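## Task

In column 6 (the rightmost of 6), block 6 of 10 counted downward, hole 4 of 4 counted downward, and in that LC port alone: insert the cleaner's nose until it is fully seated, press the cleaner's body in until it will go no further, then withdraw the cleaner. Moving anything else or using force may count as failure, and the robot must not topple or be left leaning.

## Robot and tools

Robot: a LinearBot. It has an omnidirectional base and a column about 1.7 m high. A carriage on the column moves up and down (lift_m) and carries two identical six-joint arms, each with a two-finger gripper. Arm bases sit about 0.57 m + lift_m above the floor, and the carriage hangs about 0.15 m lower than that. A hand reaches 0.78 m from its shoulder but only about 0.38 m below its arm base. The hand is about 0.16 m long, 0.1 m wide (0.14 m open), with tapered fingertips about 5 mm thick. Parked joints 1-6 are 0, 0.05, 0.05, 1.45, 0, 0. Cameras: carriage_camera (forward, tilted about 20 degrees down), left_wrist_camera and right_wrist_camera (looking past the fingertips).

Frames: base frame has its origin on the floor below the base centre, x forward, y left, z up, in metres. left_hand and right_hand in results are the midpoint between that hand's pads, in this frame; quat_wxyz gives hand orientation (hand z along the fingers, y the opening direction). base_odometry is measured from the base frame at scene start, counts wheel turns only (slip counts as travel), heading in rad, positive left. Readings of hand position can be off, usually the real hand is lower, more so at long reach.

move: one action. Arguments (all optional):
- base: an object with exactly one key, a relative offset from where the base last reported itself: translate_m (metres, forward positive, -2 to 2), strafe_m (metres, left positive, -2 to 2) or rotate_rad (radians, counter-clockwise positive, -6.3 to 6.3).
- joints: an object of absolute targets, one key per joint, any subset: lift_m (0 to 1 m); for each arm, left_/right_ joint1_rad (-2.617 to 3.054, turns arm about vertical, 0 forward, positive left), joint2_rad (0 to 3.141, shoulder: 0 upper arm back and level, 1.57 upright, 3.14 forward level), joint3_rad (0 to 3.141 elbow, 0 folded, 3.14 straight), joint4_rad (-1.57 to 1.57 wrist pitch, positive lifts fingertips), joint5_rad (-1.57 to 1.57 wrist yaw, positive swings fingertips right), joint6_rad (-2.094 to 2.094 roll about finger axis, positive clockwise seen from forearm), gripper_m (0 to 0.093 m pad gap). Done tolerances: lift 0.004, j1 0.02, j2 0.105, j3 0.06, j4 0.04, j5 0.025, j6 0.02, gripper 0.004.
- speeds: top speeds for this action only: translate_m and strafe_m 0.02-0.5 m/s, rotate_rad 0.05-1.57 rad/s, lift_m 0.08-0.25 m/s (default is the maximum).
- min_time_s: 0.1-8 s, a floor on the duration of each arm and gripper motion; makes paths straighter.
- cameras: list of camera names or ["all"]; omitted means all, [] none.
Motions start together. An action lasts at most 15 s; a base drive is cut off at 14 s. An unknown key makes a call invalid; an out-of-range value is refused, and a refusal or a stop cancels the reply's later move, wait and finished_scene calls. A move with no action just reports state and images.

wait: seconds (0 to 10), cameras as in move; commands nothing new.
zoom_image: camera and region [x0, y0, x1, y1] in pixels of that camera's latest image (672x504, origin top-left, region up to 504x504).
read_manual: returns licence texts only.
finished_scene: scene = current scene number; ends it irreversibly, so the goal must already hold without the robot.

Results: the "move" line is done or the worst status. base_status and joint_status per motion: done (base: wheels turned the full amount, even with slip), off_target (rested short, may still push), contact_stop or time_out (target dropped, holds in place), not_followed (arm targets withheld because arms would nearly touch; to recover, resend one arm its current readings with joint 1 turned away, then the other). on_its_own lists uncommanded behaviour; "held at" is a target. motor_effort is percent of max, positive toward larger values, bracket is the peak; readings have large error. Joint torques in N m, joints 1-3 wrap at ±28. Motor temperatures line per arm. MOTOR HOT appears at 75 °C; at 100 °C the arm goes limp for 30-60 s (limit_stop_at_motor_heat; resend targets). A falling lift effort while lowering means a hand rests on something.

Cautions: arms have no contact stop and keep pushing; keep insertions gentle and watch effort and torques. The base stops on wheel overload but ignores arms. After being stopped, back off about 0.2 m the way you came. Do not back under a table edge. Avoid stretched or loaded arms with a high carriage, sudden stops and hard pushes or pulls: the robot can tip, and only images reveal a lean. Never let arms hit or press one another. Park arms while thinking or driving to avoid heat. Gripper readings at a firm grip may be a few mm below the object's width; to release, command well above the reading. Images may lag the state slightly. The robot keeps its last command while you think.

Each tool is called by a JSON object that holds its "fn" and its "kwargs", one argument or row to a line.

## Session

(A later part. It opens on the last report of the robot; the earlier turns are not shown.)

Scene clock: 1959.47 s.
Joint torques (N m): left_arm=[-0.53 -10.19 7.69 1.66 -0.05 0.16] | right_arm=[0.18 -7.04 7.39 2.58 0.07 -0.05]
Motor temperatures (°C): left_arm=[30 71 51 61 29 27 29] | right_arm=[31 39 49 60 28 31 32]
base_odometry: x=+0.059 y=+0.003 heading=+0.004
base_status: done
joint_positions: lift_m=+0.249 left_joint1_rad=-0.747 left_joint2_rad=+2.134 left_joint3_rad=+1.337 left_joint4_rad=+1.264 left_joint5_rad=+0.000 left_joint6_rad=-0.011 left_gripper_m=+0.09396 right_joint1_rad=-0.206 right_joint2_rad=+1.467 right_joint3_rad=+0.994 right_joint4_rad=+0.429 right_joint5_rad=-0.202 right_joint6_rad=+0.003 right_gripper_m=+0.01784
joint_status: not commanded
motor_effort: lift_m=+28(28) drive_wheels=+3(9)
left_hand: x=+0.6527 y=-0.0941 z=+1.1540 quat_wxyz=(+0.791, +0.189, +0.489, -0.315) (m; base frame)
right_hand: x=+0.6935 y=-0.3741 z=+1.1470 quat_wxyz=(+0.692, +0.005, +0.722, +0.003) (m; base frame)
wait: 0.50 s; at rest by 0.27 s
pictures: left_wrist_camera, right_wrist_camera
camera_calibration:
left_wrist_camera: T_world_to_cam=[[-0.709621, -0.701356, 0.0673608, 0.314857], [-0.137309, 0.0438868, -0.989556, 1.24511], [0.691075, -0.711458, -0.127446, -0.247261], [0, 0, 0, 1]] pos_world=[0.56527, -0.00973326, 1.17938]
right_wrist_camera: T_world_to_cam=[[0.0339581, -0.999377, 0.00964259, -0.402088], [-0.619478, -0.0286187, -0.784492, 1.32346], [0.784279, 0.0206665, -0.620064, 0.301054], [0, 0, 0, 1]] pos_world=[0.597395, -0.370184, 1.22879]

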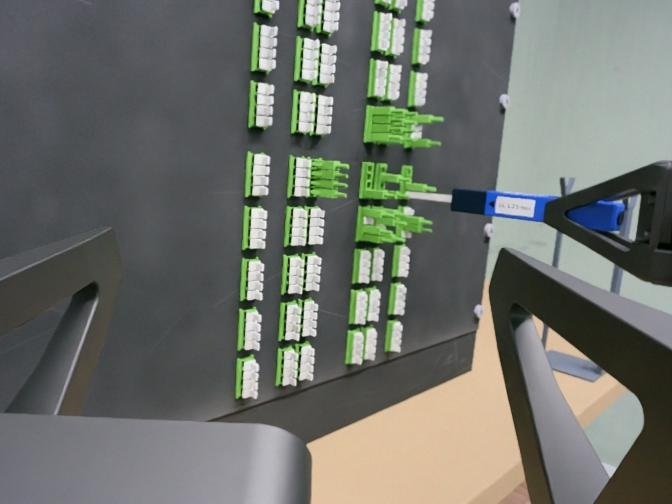

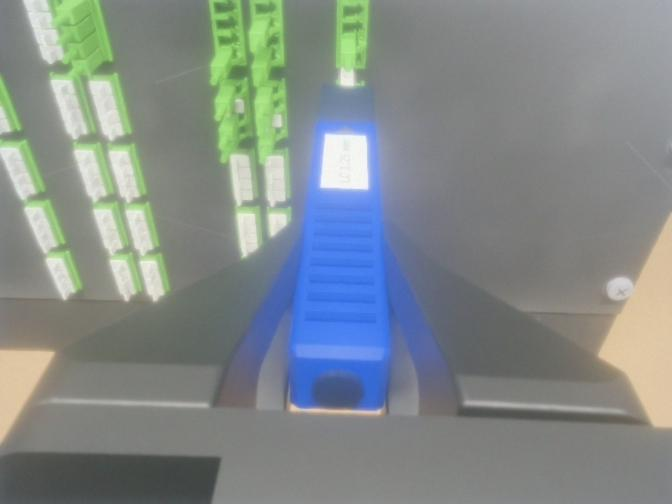

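{"fn": "move", "kwargs": {
  "base": {"translate_m": 0.002},
  "speeds": {"translate_m": 0.02},
  "cameras": []
}}

{"fn": "wait", "kwargs": {
  "seconds": 0.5
}}

{"fn": "zoom_image", "kwargs": {
  "camera": "left_wrist_camera",
  "region": [380, 150, 480, 250]
}}

{"fn": "zoom_image", "kwargs": {
  "camera": "right_wrist_camera",
  "region": [310, 30, 390, 110]
}}

Scene clock: 1983.73 s.
Joint torques (N m): left_arm=[-0.61 -10.18 7.62 1.69 -0.05 0.16] | right_arm=[0.16 -7.15 7.35 2.58 0.07 -0.02]
Motor temperatures (°C): left_arm=[30 71 51 61 29 27 29] | right_arm=[31 39 49 60 28 31 32]
move: done
base_odometry: x=+0.061 y=+0.003 heading=+0.005
base_status: done
joint_positions: lift_m=+0.249 left_joint1_rad=-0.747 left_joint2_rad=+2.134 left_joint3_rad=+1.337 left_joint4_rad=+1.264 left_joint5_rad=+0.000 left_joint6_rad=-0.011 left_gripper_m=+0.09396 right_joint1_rad=-0.206 right_joint2_rad=+1.467 right_joint3_rad=+0.994 right_joint4_rad=+0.429 right_joint5_rad=-0.202 right_joint6_rad=+0.003 right_gripper_m=+0.01784
joint_status: not commanded
motor_effort: lift_m=+28(28) drive_wheels=+2(10)
left_hand: x=+0.6527 y=-0.0940 z=+1.1541 quat_wxyz=(+0.791, +0.188, +0.489, -0.315) (m; base frame)
right_hand: x=+0.6935 y=-0.3741 z=+1.1470 quat_wxyz=(+0.692, +0.006, +0.722, +0.003) (m; base frame)
pictures: none
No camera images: "cameras" was empty.

Scene clock: 1984.23 s.
Joint torques (N m): left_arm=[-0.54 -9.92 7.66 1.7 -0.05 0.16] | right_arm=[0.13 -7.13 7.42 2.56 0.07 -0.08]
Motor temperatures (°C): left_arm=[30 71 51 61 29 27 29] | right_arm=[31 39 49 60 28 31 32]
base_odometry: x=+0.061 y=+0.003 heading=+0.005
base_status: done
joint_positions: lift_m=+0.249 left_joint1_rad=-0.747 left_joint2_rad=+2.134 left_joint3_rad=+1.337 left_joint4_rad=+1.264 left_joint5_rad=+0.000 left_joint6_rad=-0.011 left_gripper_m=+0.09396 right_joint1_rad=-0.206 right_joint2_rad=+1.467 right_joint3_rad=+0.994 right_joint4_rad=+0.429 right_joint5_rad=-0.202 right_joint6_rad=+0.003 right_gripper_m=+0.01784
joint_status: not commanded
motor_effort: lift_m=+28(28) drive_wheels=+4(10)
left_hand: x=+0.6528 y=-0.0941 z=+1.1540 quat_wxyz=(+0.791, +0.189, +0.489, -0.315) (m; base frame)
right_hand: x=+0.6935 y=-0.3741 z=+1.1470 quat_wxyz=(+0.692, +0.006, +0.722, +0.003) (m; base frame)
wait: 0.50 s; at rest by 0.27 s
pictures: carriage_camera, left_wrist_camera, right_wrist_camera
camera_calibration:
carriage_camera: T_world_to_cam=[[-0.00411791, -0.998534, 0.0539788, -0.0681785], [-0.366163, -0.0487248, -0.929274, 1.21684], [0.930542, -0.0235917, -0.365426, 0.345889], [0, 0, 0, 1]] pos_world=[0.123416, -0.000628407, 1.26085]
left_wrist_camera: T_world_to_cam=[[-0.709396, -0.701568, 0.06753, 0.314528], [-0.137444, 0.0437283, -0.989544, 1.24517], [0.691279, -0.71126, -0.127447, -0.247373], [0, 0, 0, 1]] pos_world=[0.56527, -0.00973278, 1.17938]
right_wrist_camera: T_world_to_cam=[[0.0335978, -0.999389, 0.00967501, -0.401917], [-0.619491, -0.0284208, -0.784489, 1.32353], [0.784285, 0.0203635, -0.620067, 0.300941], [0, 0, 0, 1]] pos_world=[0.597397, -0.370183, 1.22879]

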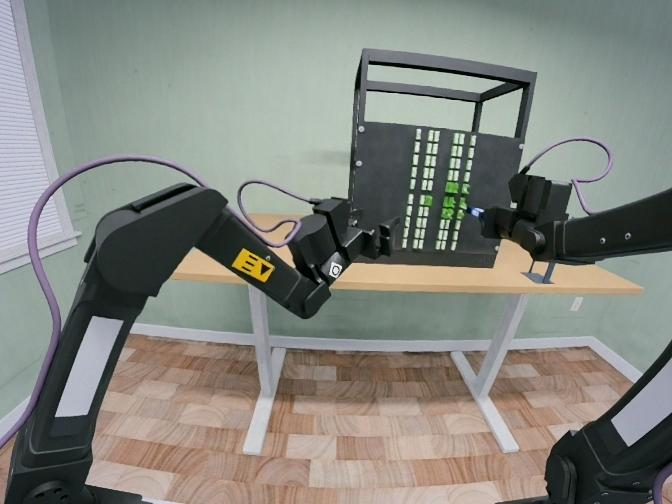

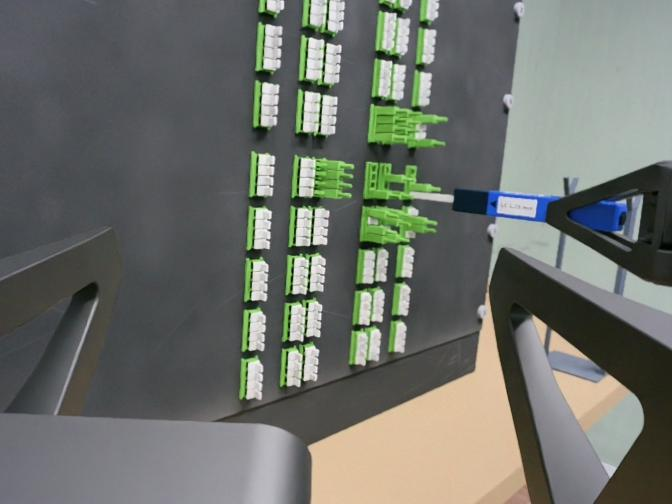

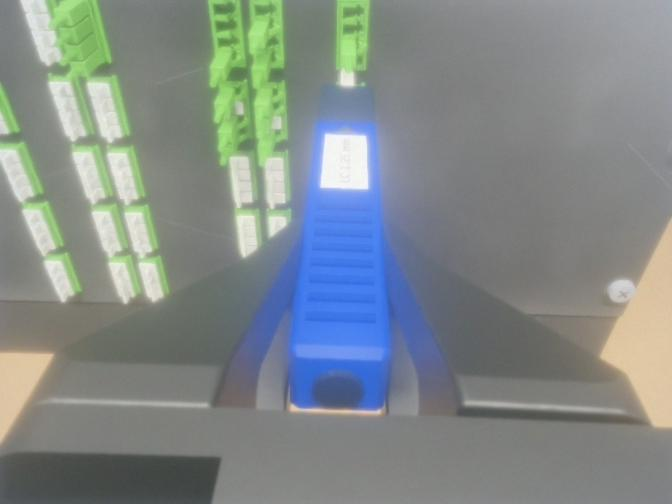

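Scaled by 5.040 from the camera's 672x504 image, which has a finer 960x720 frame.

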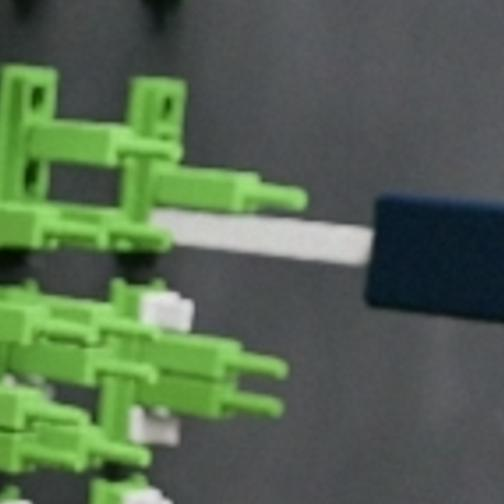

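Scaled by 6.300 from the camera's 672x504 image, which has a finer 960x720 frame.

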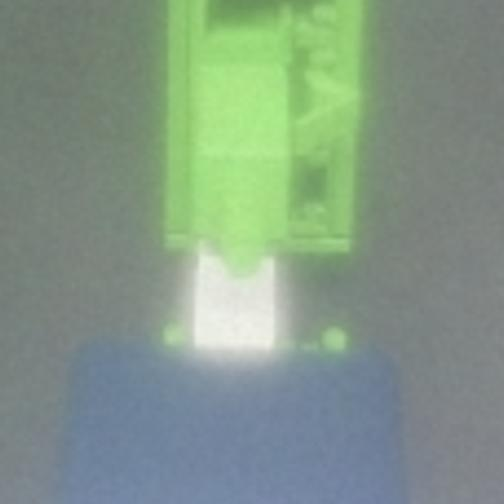

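{"fn": "move", "kwargs": {
  "base": {"translate_m": 0.002},
  "speeds": {"translate_m": 0.02},
  "cameras": []
}}

{"fn": "wait", "kwargs": {
  "seconds": 0.5,
  "cameras": ["left_wrist_camera","right_wrist_camera"]
}}

{"fn": "zoom_image", "kwargs": {
  "camera": "left_wrist_camera",
  "region": [380, 150, 480, 250]
}}

{"fn": "zoom_image", "kwargs": {
  "camera": "right_wrist_camera",
  "region": [310, 30, 390, 110]
}}

Scene clock: 1994.47 s.
Joint torques (N m): left_arm=[-0.51 -10.14 7.65 1.71 -0.05 0.16] | right_arm=[0.2 -7.31 7.32 2.58 0.09 -0.12]
Motor temperatures (°C): left_arm=[30 71 51 61 29 27 29] | right_arm=[31 39 49 60 28 31 32]
move: done
base_odometry: x=+0.063 y=+0.003 heading=+0.005
base_status: done
joint_positions: lift_m=+0.249 left_joint1_rad=-0.747 left_joint2_rad=+2.134 left_joint3_rad=+1.337 left_joint4_rad=+1.264 left_joint5_rad=+0.000 left_joint6_rad=-0.011 left_gripper_m=+0.09396 right_joint1_rad=-0.206 right_joint2_rad=+1.467 right_joint3_rad=+0.994 right_joint4_rad=+0.429 right_joint5_rad=-0.201 right_joint6_rad=+0.003 right_gripper_m=+0.01784
joint_status: not commanded
motor_effort: lift_m=+28(28) drive_wheels=+1(13)
left_hand: x=+0.6528 y=-0.0941 z=+1.1540 quat_wxyz=(+0.791, +0.189, +0.489, -0.315) (m; base frame)
right_hand: x=+0.6935 y=-0.3743 z=+1.1470 quat_wxyz=(+0.692, +0.006, +0.722, +0.003) (m; base frame)
pictures: none
No camera images: "cameras" was empty.

Scene clock: 1994.97 s.
Joint torques (N m): left_arm=[-0.39 -9.98 7.66 1.67 -0.05 0.16] | right_arm=[0.24 -7.25 7.49 2.59 0.11 -0.09]
Motor temperatures (°C): left_arm=[30 71 51 61 29 27 29] | right_arm=[31 39 49 60 28 31 32]
base_odometry: x=+0.063 y=+0.003 heading=+0.005
base_status: done
joint_positions: lift_m=+0.249 left_joint1_rad=-0.747 left_joint2_rad=+2.134 left_joint3_rad=+1.337 left_joint4_rad=+1.264 left_joint5_rad=+0.000 left_joint6_rad=-0.011 left_gripper_m=+0.09396 right_joint1_rad=-0.206 right_joint2_rad=+1.467 right_joint3_rad=+0.994 right_joint4_rad=+0.429 right_joint5_rad=-0.201 right_joint6_rad=+0.003 right_gripper_m=+0.01785
joint_status: not commanded
motor_effort: lift_m=+28(28) drive_wheels=+2(13)
left_hand: x=+0.6528 y=-0.0941 z=+1.1540 quat_wxyz=(+0.791, +0.189, +0.489, -0.315) (m; base frame)
right_hand: x=+0.6935 y=-0.3743 z=+1.1470 quat_wxyz=(+0.692, +0.006, +0.722, +0.003) (m; base frame)
wait: 0.50 s; at rest by 0.27 s
pictures: left_wrist_camera, right_wrist_camera
camera_calibration:
left_wrist_camera: T_world_to_cam=[[-0.709396, -0.701568, 0.06753, 0.314528], [-0.137444, 0.0437283, -0.989544, 1.24517], [0.691279, -0.71126, -0.127447, -0.247373], [0, 0, 0, 1]] pos_world=[0.56527, -0.00973278, 1.17938]
right_wrist_camera: T_world_to_cam=[[0.0328183, -0.999415, 0.00966555, -0.401547], [-0.619578, -0.0279319, -0.784438, 1.3237], [0.784248, 0.0197553, -0.620132, 0.300817], [0, 0, 0, 1]] pos_world=[0.5974, -0.370282, 1.22879]

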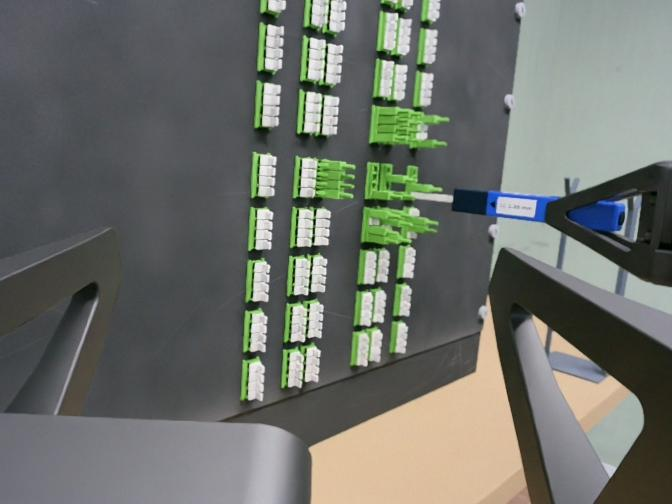

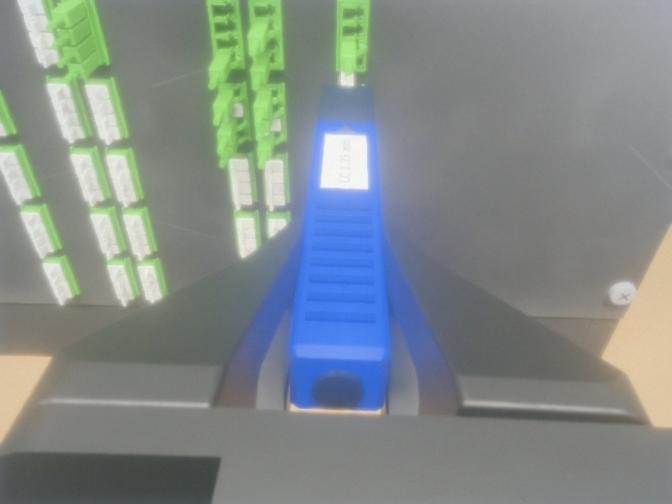

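Scaled by 5.040 from the camera's 672x504 image, which has a finer 960x720 frame.

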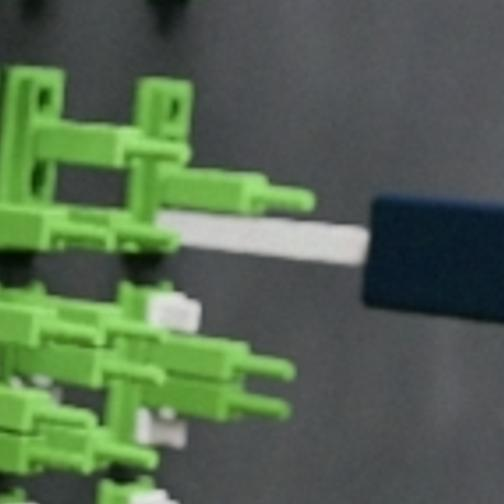

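Scaled by 6.300 from the camera's 672x504 image, which has a finer 960x720 frame.

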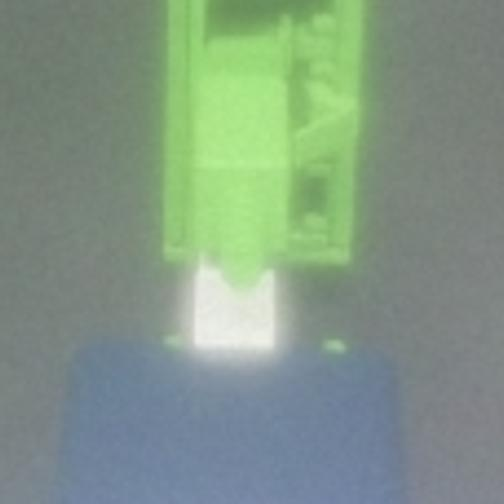

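{"fn": "move", "kwargs": {
  "base": {"translate_m": 0.002},
  "speeds": {"translate_m": 0.02},
  "cameras": []
}}

{"fn": "wait", "kwargs": {
  "seconds": 0.5,
  "cameras": ["left_wrist_camera","right_wrist_camera"]
}}

{"fn": "zoom_image", "kwargs": {
  "camera": "left_wrist_camera",
  "region": [380, 150, 480, 250]
}}

{"fn": "zoom_image", "kwargs": {
  "camera": "right_wrist_camera",
  "region": [310, 30, 390, 110]
}}

Scene clock: 2008.00 s.
Joint torques (N m): left_arm=[-0.69 -9.88 7.68 1.62 -0.04 0.16] | right_arm=[0.36 -7.16 7.3 2.53 0.08 -0.09]
Motor temperatures (°C): left_arm=[30 71 51 61 29 27 29] | right_arm=[31 39 49 60 28 31 32]
move: done
base_odometry: x=+0.065 y=+0.003 heading=+0.005
base_status: done
joint_positions: lift_m=+0.249 left_joint1_rad=-0.747 left_joint2_rad=+2.134 left_joint3_rad=+1.337 left_joint4_rad=+1.264 left_joint5_rad=+0.000 left_joint6_rad=-0.011 left_gripper_m=+0.09396 right_joint1_rad=-0.206 right_joint2_rad=+1.467 right_joint3_rad=+0.994 right_joint4_rad=+0.428 right_joint5_rad=-0.200 right_joint6_rad=+0.003 right_gripper_m=+0.01785
joint_status: not commanded
motor_effort: lift_m=+28(28) drive_wheels=+5(10)
left_hand: x=+0.6528 y=-0.0940 z=+1.1541 quat_wxyz=(+0.791, +0.188, +0.489, -0.315) (m; base frame)
right_hand: x=+0.6934 y=-0.3746 z=+1.1469 quat_wxyz=(+0.692, +0.006, +0.722, +0.002) (m; base frame)
pictures: none
No camera images: "cameras" was empty.

Scene clock: 2008.50 s.
Joint torques (N m): left_arm=[-0.5 -10.15 7.68 1.64 -0.05 0.16] | right_arm=[0.25 -7.12 7.5 2.6 0.07 -0.04]
Motor temperatures (°C): left_arm=[30 71 51 61 29 27 29] | right_arm=[31 39 49 60 28 31 32]
base_odometry: x=+0.065 y=+0.003 heading=+0.005
base_status: done
joint_positions: lift_m=+0.249 left_joint1_rad=-0.747 left_joint2_rad=+2.134 left_joint3_rad=+1.337 left_joint4_rad=+1.264 left_joint5_rad=+0.000 left_joint6_rad=-0.011 left_gripper_m=+0.09396 right_joint1_rad=-0.206 right_joint2_rad=+1.467 right_joint3_rad=+0.994 right_joint4_rad=+0.428 right_joint5_rad=-0.200 right_joint6_rad=+0.003 right_gripper_m=+0.01785
joint_status: not commanded
motor_effort: lift_m=+28(28) drive_wheels=+1(10)
left_hand: x=+0.6528 y=-0.0940 z=+1.1540 quat_wxyz=(+0.791, +0.188, +0.489, -0.315) (m; base frame)
right_hand: x=+0.6934 y=-0.3746 z=+1.1469 quat_wxyz=(+0.692, +0.006, +0.722, +0.002) (m; base frame)
wait: 0.50 s; at rest by 0.27 s
pictures: left_wrist_camera, right_wrist_camera
camera_calibration:
left_wrist_camera: T_world_to_cam=[[-0.709115, -0.701829, 0.0677609, 0.314095], [-0.137551, 0.0434396, -0.989542, 1.24522], [0.691545, -0.71102, -0.127341, -0.247646], [0, 0, 0, 1]] pos_world=[0.565269, -0.00973206, 1.17938]
right_wrist_camera: T_world_to_cam=[[0.0313234, -0.999462, 0.00971491, -0.400929], [-0.61991, -0.0270507, -0.784207, 1.32394], [0.784048, 0.0185416, -0.620423, 0.300844], [0, 0, 0, 1]] pos_world=[0.597407, -0.370478, 1.22879]

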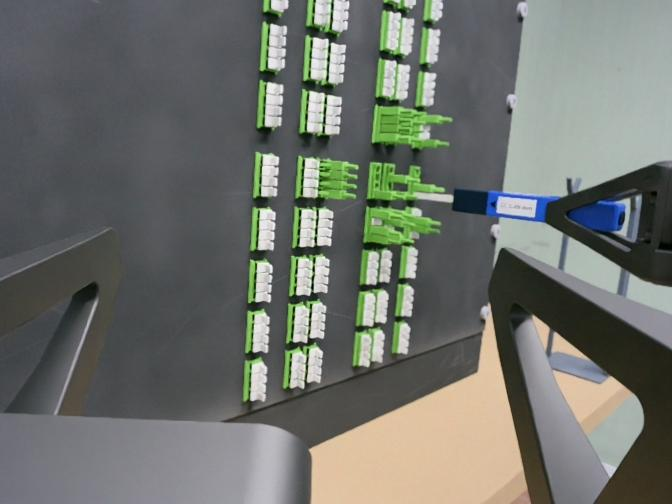

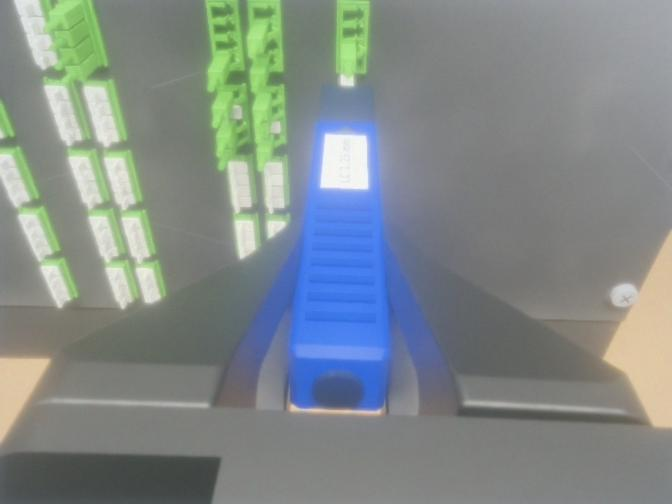

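Scaled by 5.040 from the camera's 672x504 image, which has a finer 960x720 frame.

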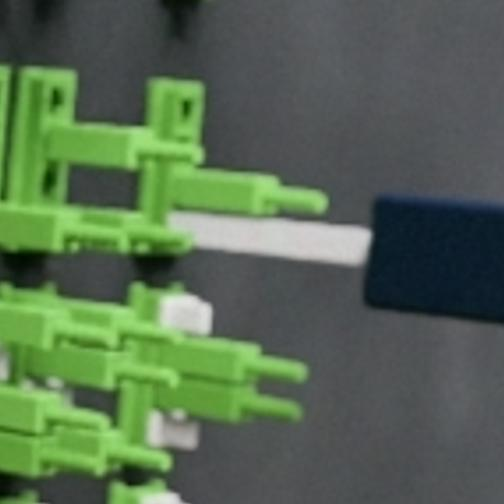

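Scaled by 6.300 from the camera's 672x504 image, which has a finer 960x720 frame.

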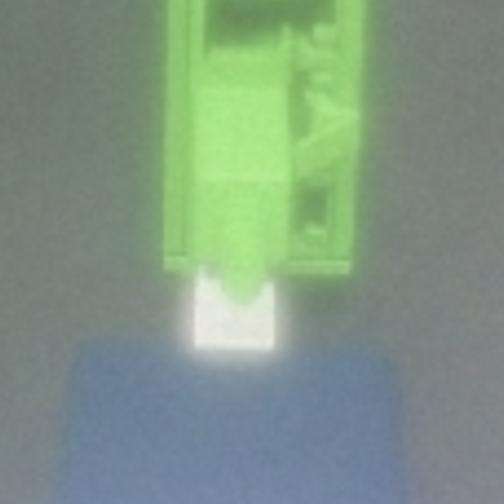

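{"fn": "move", "kwargs": {
  "base": {"translate_m": 0.002},
  "speeds": {"translate_m": 0.02},
  "cameras": []
}}

{"fn": "wait", "kwargs": {
  "seconds": 0.5,
  "cameras": ["left_wrist_camera","right_wrist_camera"]
}}

{"fn": "zoom_image", "kwargs": {
  "camera": "left_wrist_camera",
  "region": [380, 150, 480, 250]
}}

{"fn": "zoom_image", "kwargs": {
  "camera": "right_wrist_camera",
  "region": [310, 30, 390, 110]
}}

Scene clock: 2023.23 s.
Joint torques (N m): left_arm=[-0.35 -10.11 7.58 1.68 -0.04 0.16] | right_arm=[0.18 -7.2 7.32 2.62 0.07 -0.13]
Motor temperatures (°C): left_arm=[30 71 51 61 29 27 29] | right_arm=[31 39 49 60 28 31 32]
move: done
base_odometry: x=+0.067 y=+0.003 heading=+0.006
base_status: done
joint_positions: lift_m=+0.249 left_joint1_rad=-0.747 left_joint2_rad=+2.134 left_joint3_rad=+1.337 left_joint4_rad=+1.264 left_joint5_rad=+0.000 left_joint6_rad=-0.011 left_gripper_m=+0.09396 right_joint1_rad=-0.207 right_joint2_rad=+1.466 right_joint3_rad=+0.994 right_joint4_rad=+0.428 right_joint5_rad=-0.200 right_joint6_rad=+0.003 right_gripper_m=+0.01785
joint_status: not commanded
motor_effort: lift_m=+28(28) drive_wheels=+5(10)
left_hand: x=+0.6527 y=-0.0943 z=+1.1537 quat_wxyz=(+0.791, +0.189, +0.489, -0.315) (m; base frame)
right_hand: x=+0.6933 y=-0.3752 z=+1.1470 quat_wxyz=(+0.692, +0.007, +0.722, +0.002) (m; base frame)
pictures: none
No camera images: "cameras" was empty.

Scene clock: 2023.73 s.
Joint torques (N m): left_arm=[-0.51 -10.1 7.65 1.66 -0.04 0.16] | right_arm=[0.43 -7.15 7.38 2.51 0.12 -0.02]
Motor temperatures (°C): left_arm=[30 71 51 61 29 27 29] | right_arm=[31 39 49 60 28 31 32]
base_odometry: x=+0.067 y=+0.003 heading=+0.006
base_status: done
joint_positions: lift_m=+0.249 left_joint1_rad=-0.747 left_joint2_rad=+2.134 left_joint3_rad=+1.337 left_joint4_rad=+1.264 left_joint5_rad=+0.000 left_joint6_rad=-0.011 left_gripper_m=+0.09396 right_joint1_rad=-0.207 right_joint2_rad=+1.466 right_joint3_rad=+0.994 right_joint4_rad=+0.428 right_joint5_rad=-0.200 right_joint6_rad=+0.003 right_gripper_m=+0.01785
joint_status: not commanded
motor_effort: lift_m=+28(28) drive_wheels=+3(10)
left_hand: x=+0.6527 y=-0.0943 z=+1.1537 quat_wxyz=(+0.791, +0.189, +0.489, -0.315) (m; base frame)
right_hand: x=+0.6933 y=-0.3752 z=+1.1470 quat_wxyz=(+0.692, +0.007, +0.722, +0.002) (m; base frame)
wait: 0.50 s; at rest by 0.27 s
pictures: left_wrist_camera, right_wrist_camera
camera_calibration:
left_wrist_camera: T_world_to_cam=[[-0.709378, -0.701563, 0.0677602, 0.31412], [-0.138096, 0.0440697, -0.989438, 1.24523], [0.691167, -0.711243, -0.128145, -0.246655], [0, 0, 0, 1]] pos_world=[0.56527, -0.00993325, 1.17918]
right_wrist_camera: T_world_to_cam=[[0.0301971, -0.999498, 0.00959921, -0.400519], [-0.619947, -0.0262615, -0.784204, 1.32412], [0.784063, 0.0177297, -0.620428, 0.300701], [0, 0, 0, 1]] pos_world=[0.597212, -0.370876, 1.22879]

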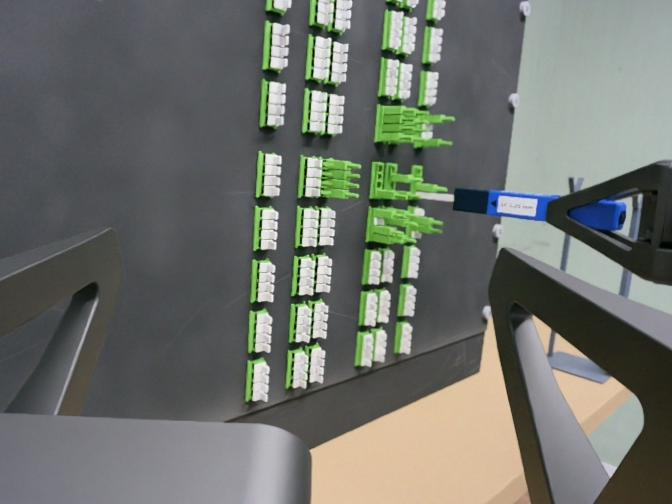

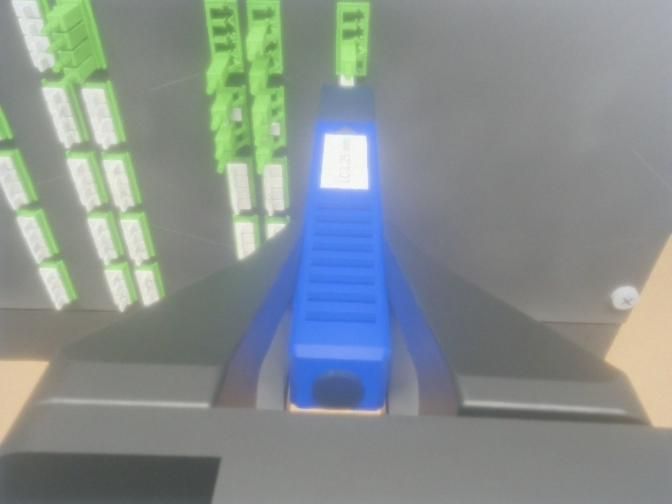

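Scaled by 5.040 from the camera's 672x504 image, which has a finer 960x720 frame.

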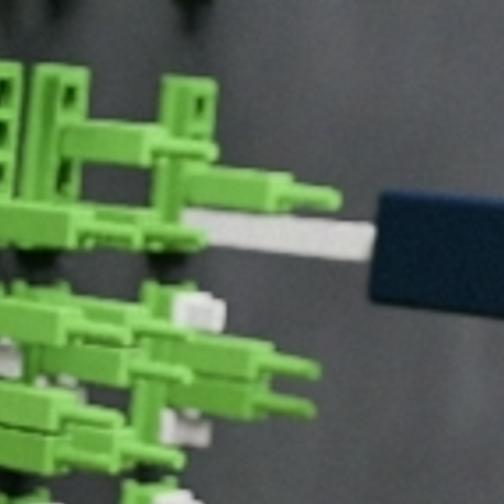

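Scaled by 6.300 from the camera's 672x504 image, which has a finer 960x720 frame.

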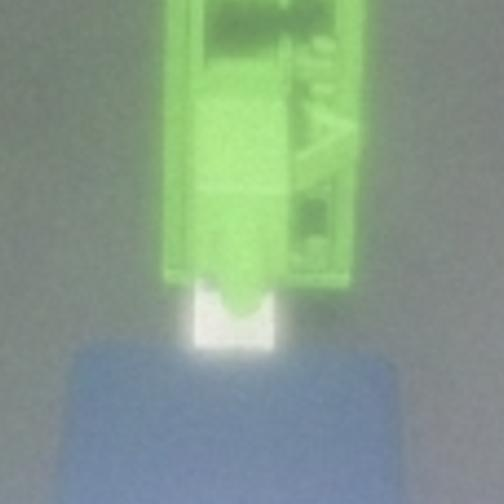

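{"fn": "move", "kwargs": {
  "base": {"translate_m": 0.002},
  "speeds": {"translate_m": 0.02},
  "cameras": []
}}

{"fn": "wait", "kwargs": {
  "seconds": 0.5,
  "cameras": ["left_wrist_camera","right_wrist_camera"]
}}

{"fn": "zoom_image", "kwargs": {
  "camera": "left_wrist_camera",
  "region": [380, 150, 480, 250]
}}

{"fn": "zoom_image", "kwargs": {
  "camera": "right_wrist_camera",
  "region": [310, 30, 390, 110]
}}

Scene clock: 2058.23 s.
Joint torques (N m): left_arm=[-0.5 -10.18 7.66 1.66 -0.04 0.16] | right_arm=[0.29 -6.45 7.53 2.68 0.13 -0.09]
Motor temperatures (°C): left_arm=[30 73 51 60 29 27 29] | right_arm=[31 39 49 61 28 31 32]
move: done
base_odometry: x=+0.069 y=+0.004 heading=+0.006
base_status: done
joint_positions: lift_m=+0.249 left_joint1_rad=-0.747 left_joint2_rad=+2.134 left_joint3_rad=+1.337 left_joint4_rad=+1.264 left_joint5_rad=+0.000 left_joint6_rad=-0.011 left_gripper_m=+0.09396 right_joint1_rad=-0.209 right_joint2_rad=+1.460 right_joint3_rad=+0.993 right_joint4_rad=+0.420 right_joint5_rad=-0.200 right_joint6_rad=+0.003 right_gripper_m=+0.01785
joint_status: not commanded
motor_effort: lift_m=+28(28) drive_wheels=+3(10)
left_hand: x=+0.6527 y=-0.0943 z=+1.1537 quat_wxyz=(+0.791, +0.189, +0.489, -0.315) (m; base frame)
right_hand: x=+0.6917 y=-0.3755 z=+1.1474 quat_wxyz=(+0.691, +0.007, +0.723, +0.001) (m; base frame)
pictures: none
No camera images: "cameras" was empty.

Scene clock: 2058.73 s.
Joint torques (N m): left_arm=[-0.49 -10.13 7.66 1.67 -0.04 0.16] | right_arm=[0.59 -6.22 7.66 2.71 0.04 -0.04]
Motor temperatures (°C): left_arm=[30 73 51 60 29 27 29] | right_arm=[31 39 49 61 28 31 32]
base_odometry: x=+0.069 y=+0.004 heading=+0.006
base_status: done
joint_positions: lift_m=+0.249 left_joint1_rad=-0.747 left_joint2_rad=+2.134 left_joint3_rad=+1.337 left_joint4_rad=+1.264 left_joint5_rad=+0.000 left_joint6_rad=-0.011 left_gripper_m=+0.09396 right_joint1_rad=-0.209 right_joint2_rad=+1.460 right_joint3_rad=+0.993 right_joint4_rad=+0.420 right_joint5_rad=-0.200 right_joint6_rad=+0.003 right_gripper_m=+0.01785
joint_status: not commanded
motor_effort: lift_m=+28(28) drive_wheels=+4(10)
left_hand: x=+0.6527 y=-0.0943 z=+1.1537 quat_wxyz=(+0.791, +0.189, +0.489, -0.315) (m; base frame)
right_hand: x=+0.6917 y=-0.3755 z=+1.1474 quat_wxyz=(+0.691, +0.007, +0.723, +0.001) (m; base frame)
wait: 0.50 s; at rest by 0.27 s
pictures: left_wrist_camera, right_wrist_camera
camera_calibration:
left_wrist_camera: T_world_to_cam=[[-0.709378, -0.701563, 0.0677602, 0.31412], [-0.138096, 0.0440697, -0.989438, 1.24523], [0.691167, -0.711243, -0.128145, -0.246655], [0, 0, 0, 1]] pos_world=[0.56527, -0.00993325, 1.17918]
right_wrist_camera: T_world_to_cam=[[0.0290611, -0.999537, 0.00905307, -0.399448], [-0.621992, -0.0251725, -0.782619, 1.32348], [0.782484, 0.0171128, -0.622435, 0.305414], [0, 0, 0, 1]] pos_world=[0.595821, -0.371174, 1.2295]

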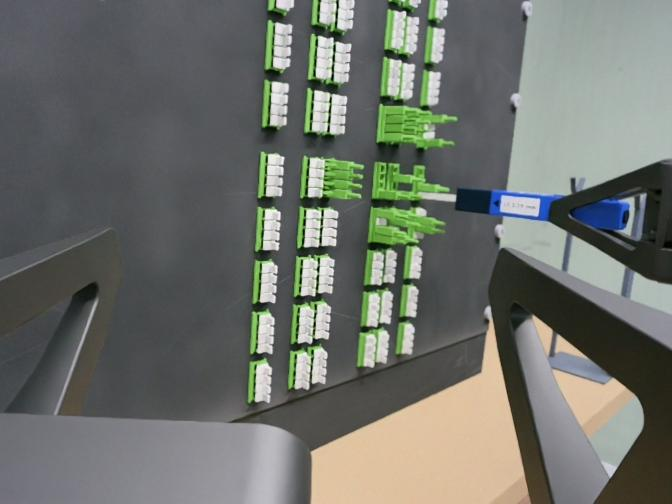

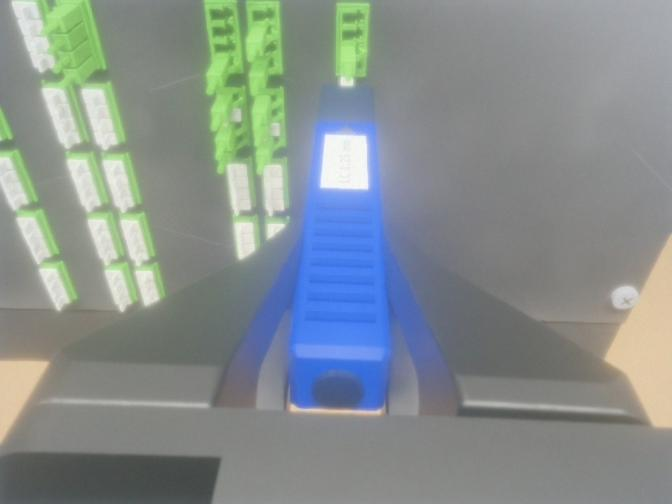

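Scaled by 5.040 from the camera's 672x504 image, which has a finer 960x720 frame.

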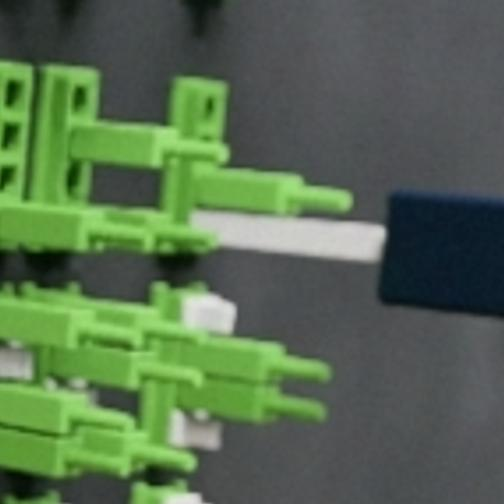

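Scaled by 6.300 from the camera's 672x504 image, which has a finer 960x720 frame.

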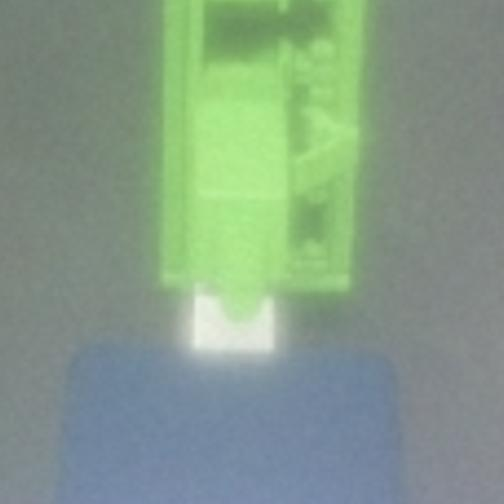

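{"fn": "move", "kwargs": {
  "base": {"translate_m": 0.002},
  "speeds": {"translate_m": 0.02},
  "cameras": []
}}

{"fn": "wait", "kwargs": {
  "seconds": 0.5,
  "cameras": ["left_wrist_camera","right_wrist_camera"]
}}

{"fn": "zoom_image", "kwargs": {
  "camera": "left_wrist_camera",
  "region": [380, 150, 480, 250]
}}

{"fn": "zoom_image", "kwargs": {
  "camera": "right_wrist_camera",
  "region": [310, 30, 390, 110]
}}

Scene clock: 2070.03 s.
Joint torques (N m): left_arm=[-0.49 -10 7.77 1.64 -0.04 0.16] | right_arm=[0.7 -5.5 7.64 2.78 0.1 -0.09]
Motor temperatures (°C): left_arm=[30 73 51 60 29 27 29] | right_arm=[31 39 48 64 28 31 32]
move: done
base_odometry: x=+0.071 y=+0.004 heading=+0.006
base_status: done
joint_positions: lift_m=+0.249 left_joint1_rad=-0.747 left_joint2_rad=+2.134 left_joint3_rad=+1.337 left_joint4_rad=+1.264 left_joint5_rad=+0.000 left_joint6_rad=-0.011 left_gripper_m=+0.09396 right_joint1_rad=-0.210 right_joint2_rad=+1.452 right_joint3_rad=+0.991 right_joint4_rad=+0.412 right_joint5_rad=-0.201 right_joint6_rad=+0.003 right_gripper_m=+0.01785
joint_status: not commanded
motor_effort: lift_m=+28(28) drive_wheels=+5(9)
left_hand: x=+0.6527 y=-0.0943 z=+1.1537 quat_wxyz=(+0.791, +0.189, +0.489, -0.315) (m; base frame)
right_hand: x=+0.6900 y=-0.3757 z=+1.1479 quat_wxyz=(+0.690, +0.008, +0.724, +0.001) (m; base frame)
pictures: none
No camera images: "cameras" was empty.

Scene clock: 2070.53 s.
Joint torques (N m): left_arm=[-0.49 -10.11 7.66 1.68 -0.04 0.16] | right_arm=[0.46 -5.52 7.58 2.72 0.1 -0.07]
Motor temperatures (°C): left_arm=[30 73 51 60 29 27 29] | right_arm=[31 39 48 64 28 31 32]
base_odometry: x=+0.071 y=+0.004 heading=+0.006
base_status: done
joint_positions: lift_m=+0.249 left_joint1_rad=-0.747 left_joint2_rad=+2.134 left_joint3_rad=+1.337 left_joint4_rad=+1.264 left_joint5_rad=+0.000 left_joint6_rad=-0.011 left_gripper_m=+0.09396 right_joint1_rad=-0.210 right_joint2_rad=+1.452 right_joint3_rad=+0.991 right_joint4_rad=+0.412 right_joint5_rad=-0.201 right_joint6_rad=+0.003 right_gripper_m=+0.01785
joint_status: not commanded
motor_effort: lift_m=+28(28) drive_wheels=+3(9)
left_hand: x=+0.6527 y=-0.0943 z=+1.1537 quat_wxyz=(+0.791, +0.189, +0.489, -0.315) (m; base frame)
right_hand: x=+0.6900 y=-0.3757 z=+1.1479 quat_wxyz=(+0.690, +0.008, +0.724, +0.001) (m; base frame)
wait: 0.50 s; at rest by 0.27 s
pictures: left_wrist_camera, right_wrist_camera
camera_calibration:
left_wrist_camera: T_world_to_cam=[[-0.709378, -0.701563, 0.0677602, 0.31412], [-0.138096, 0.0440697, -0.989438, 1.24523], [0.691167, -0.711243, -0.128145, -0.246655], [0, 0, 0, 1]] pos_world=[0.56527, -0.00993325, 1.17918]
right_wrist_camera: T_world_to_cam=[[0.0282949, -0.999565, 0.00833256, -0.398182], [-0.624071, -0.0241762, -0.780994, 1.32277], [0.780855, 0.0168981, -0.624483, 0.310355], [0, 0, 0, 1]] pos_world=[0.594429, -0.371274, 1.23021]

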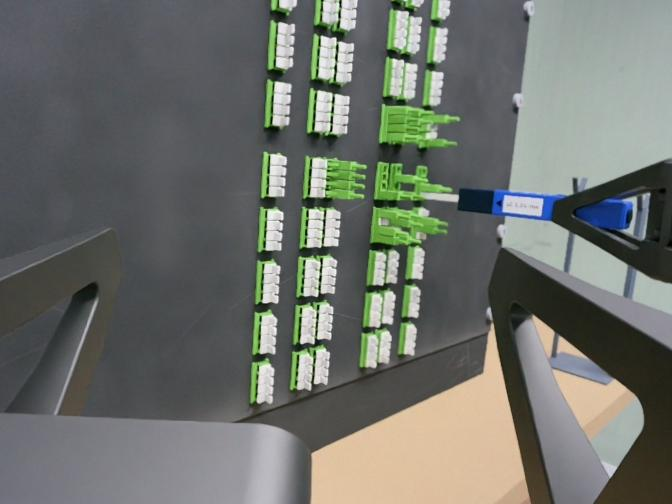

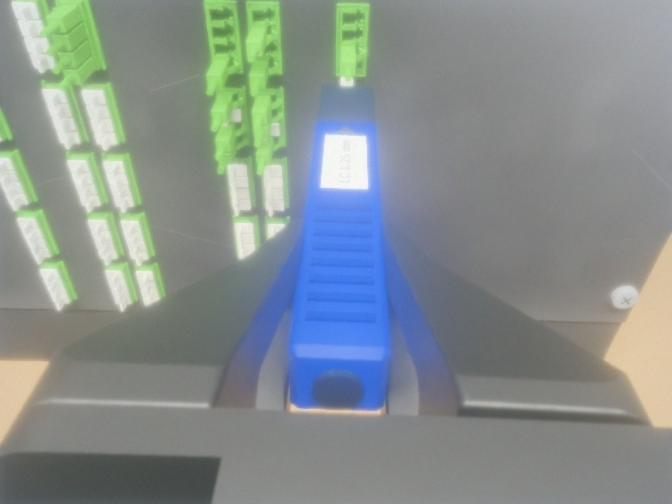

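Scaled by 5.040 from the camera's 672x504 image, which has a finer 960x720 frame.

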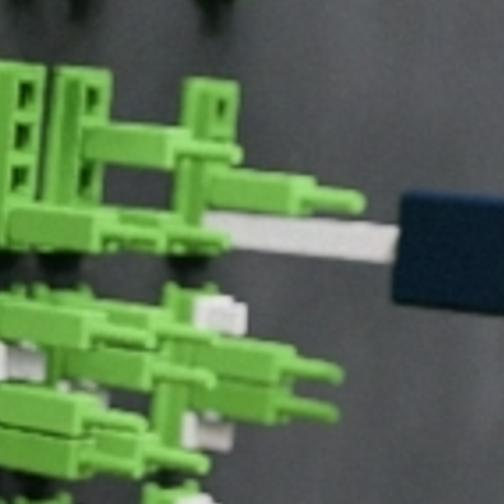

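Scaled by 6.300 from the camera's 672x504 image, which has a finer 960x720 frame.

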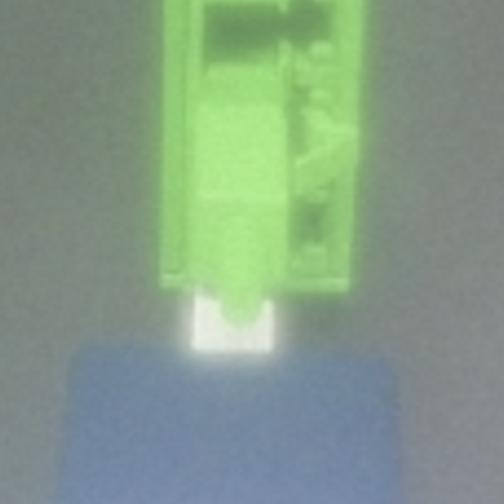

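{"fn": "move", "kwargs": {
  "base": {"translate_m": 0.002},
  "speeds": {"translate_m": 0.02},
  "cameras": []
}}

{"fn": "wait", "kwargs": {
  "seconds": 0.5,
  "cameras": ["left_wrist_camera","right_wrist_camera"]
}}

{"fn": "zoom_image", "kwargs": {
  "camera": "left_wrist_camera",
  "region": [380, 150, 480, 250]
}}

{"fn": "zoom_image", "kwargs": {
  "camera": "right_wrist_camera",
  "region": [310, 30, 390, 110]
}}

Scene clock: 2088.23 s.
Joint torques (N m): left_arm=[-0.47 -10.15 7.69 1.65 -0.04 0.16] | right_arm=[0.85 -4.67 7.79 2.83 0.06 -0.06]
Motor temperatures (°C): left_arm=[30 73 51 60 29 27 29] | right_arm=[31 38 50 63 28 31 32]
move: done
base_odometry: x=+0.072 y=+0.004 heading=+0.006
base_status: done
joint_positions: lift_m=+0.249 left_joint1_rad=-0.747 left_joint2_rad=+2.134 left_joint3_rad=+1.337 left_joint4_rad=+1.264 left_joint5_rad=+0.000 left_joint6_rad=-0.011 left_gripper_m=+0.09396 right_joint1_rad=-0.212 right_joint2_rad=+1.445 right_joint3_rad=+0.989 right_joint4_rad=+0.404 right_joint5_rad=-0.202 right_joint6_rad=+0.003 right_gripper_m=+0.01785
joint_status: not commanded
motor_effort: lift_m=+28(28) drive_wheels=+4(10)
left_hand: x=+0.6527 y=-0.0943 z=+1.1537 quat_wxyz=(+0.791, +0.189, +0.489, -0.315) (m; base frame)
right_hand: x=+0.6883 y=-0.3759 z=+1.1483 quat_wxyz=(+0.689, +0.008, +0.725, +0.001) (m; base frame)
pictures: none
No camera images: "cameras" was empty.

Scene clock: 2088.73 s.
Joint torques (N m): left_arm=[-0.46 -10.17 7.6 1.67 -0.04 0.16] | right_arm=[0.53 -4.82 8.02 2.86 0.1 -0.05]
Motor temperatures (°C): left_arm=[30 73 51 60 29 27 29] | right_arm=[31 38 50 63 28 31 32]
base_odometry: x=+0.072 y=+0.004 heading=+0.006
base_status: done
joint_positions: lift_m=+0.249 left_joint1_rad=-0.747 left_joint2_rad=+2.134 left_joint3_rad=+1.337 left_joint4_rad=+1.264 left_joint5_rad=+0.000 left_joint6_rad=-0.011 left_gripper_m=+0.09396 right_joint1_rad=-0.212 right_joint2_rad=+1.445 right_joint3_rad=+0.989 right_joint4_rad=+0.404 right_joint5_rad=-0.202 right_joint6_rad=+0.003 right_gripper_m=+0.01785
joint_status: not commanded
motor_effort: lift_m=+28(28) drive_wheels=+2(10)
left_hand: x=+0.6526 y=-0.0944 z=+1.1537 quat_wxyz=(+0.791, +0.189, +0.489, -0.315) (m; base frame)
right_hand: x=+0.6883 y=-0.3759 z=+1.1483 quat_wxyz=(+0.689, +0.008, +0.725, +0.001) (m; base frame)
wait: 0.50 s; at rest by 0.27 s
pictures: left_wrist_camera, right_wrist_camera
camera_calibration:
left_wrist_camera: T_world_to_cam=[[-0.70967, -0.701262, 0.0678194, 0.314006], [-0.138119, 0.0440862, -0.989434, 1.24521], [0.690863, -0.711539, -0.128144, -0.246421], [0, 0, 0, 1]] pos_world=[0.565071, -0.0100337, 1.17918]
right_wrist_camera: T_world_to_cam=[[0.0275867, -0.99959, 0.00769395, -0.397148], [-0.626093, -0.023278, -0.779401, 1.32188], [0.77926, 0.0166839, -0.626478, 0.315225], [0, 0, 0, 1]] pos_world=[0.592936, -0.371473, 1.23081]

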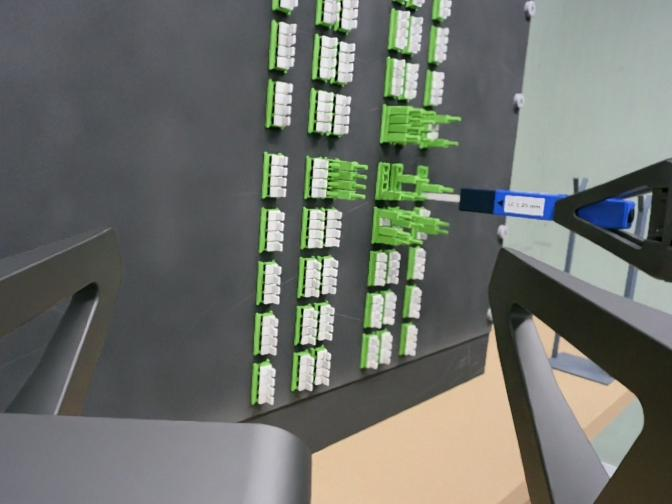

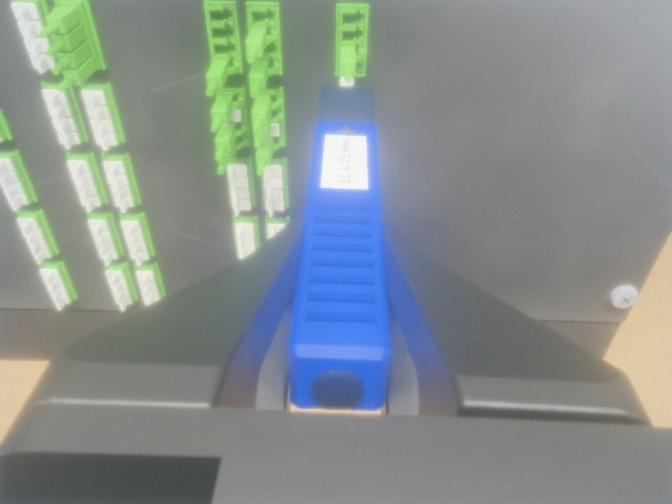

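Scaled by 5.040 from the camera's 672x504 image, which has a finer 960x720 frame.

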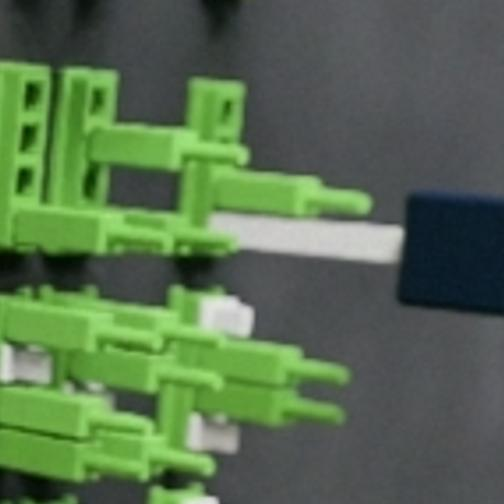

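Scaled by 6.300 from the camera's 672x504 image, which has a finer 960x720 frame.

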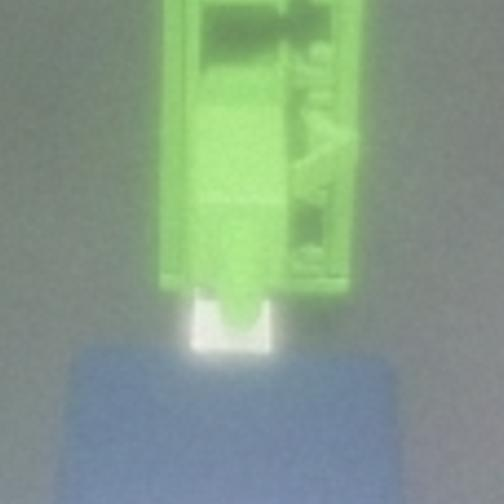

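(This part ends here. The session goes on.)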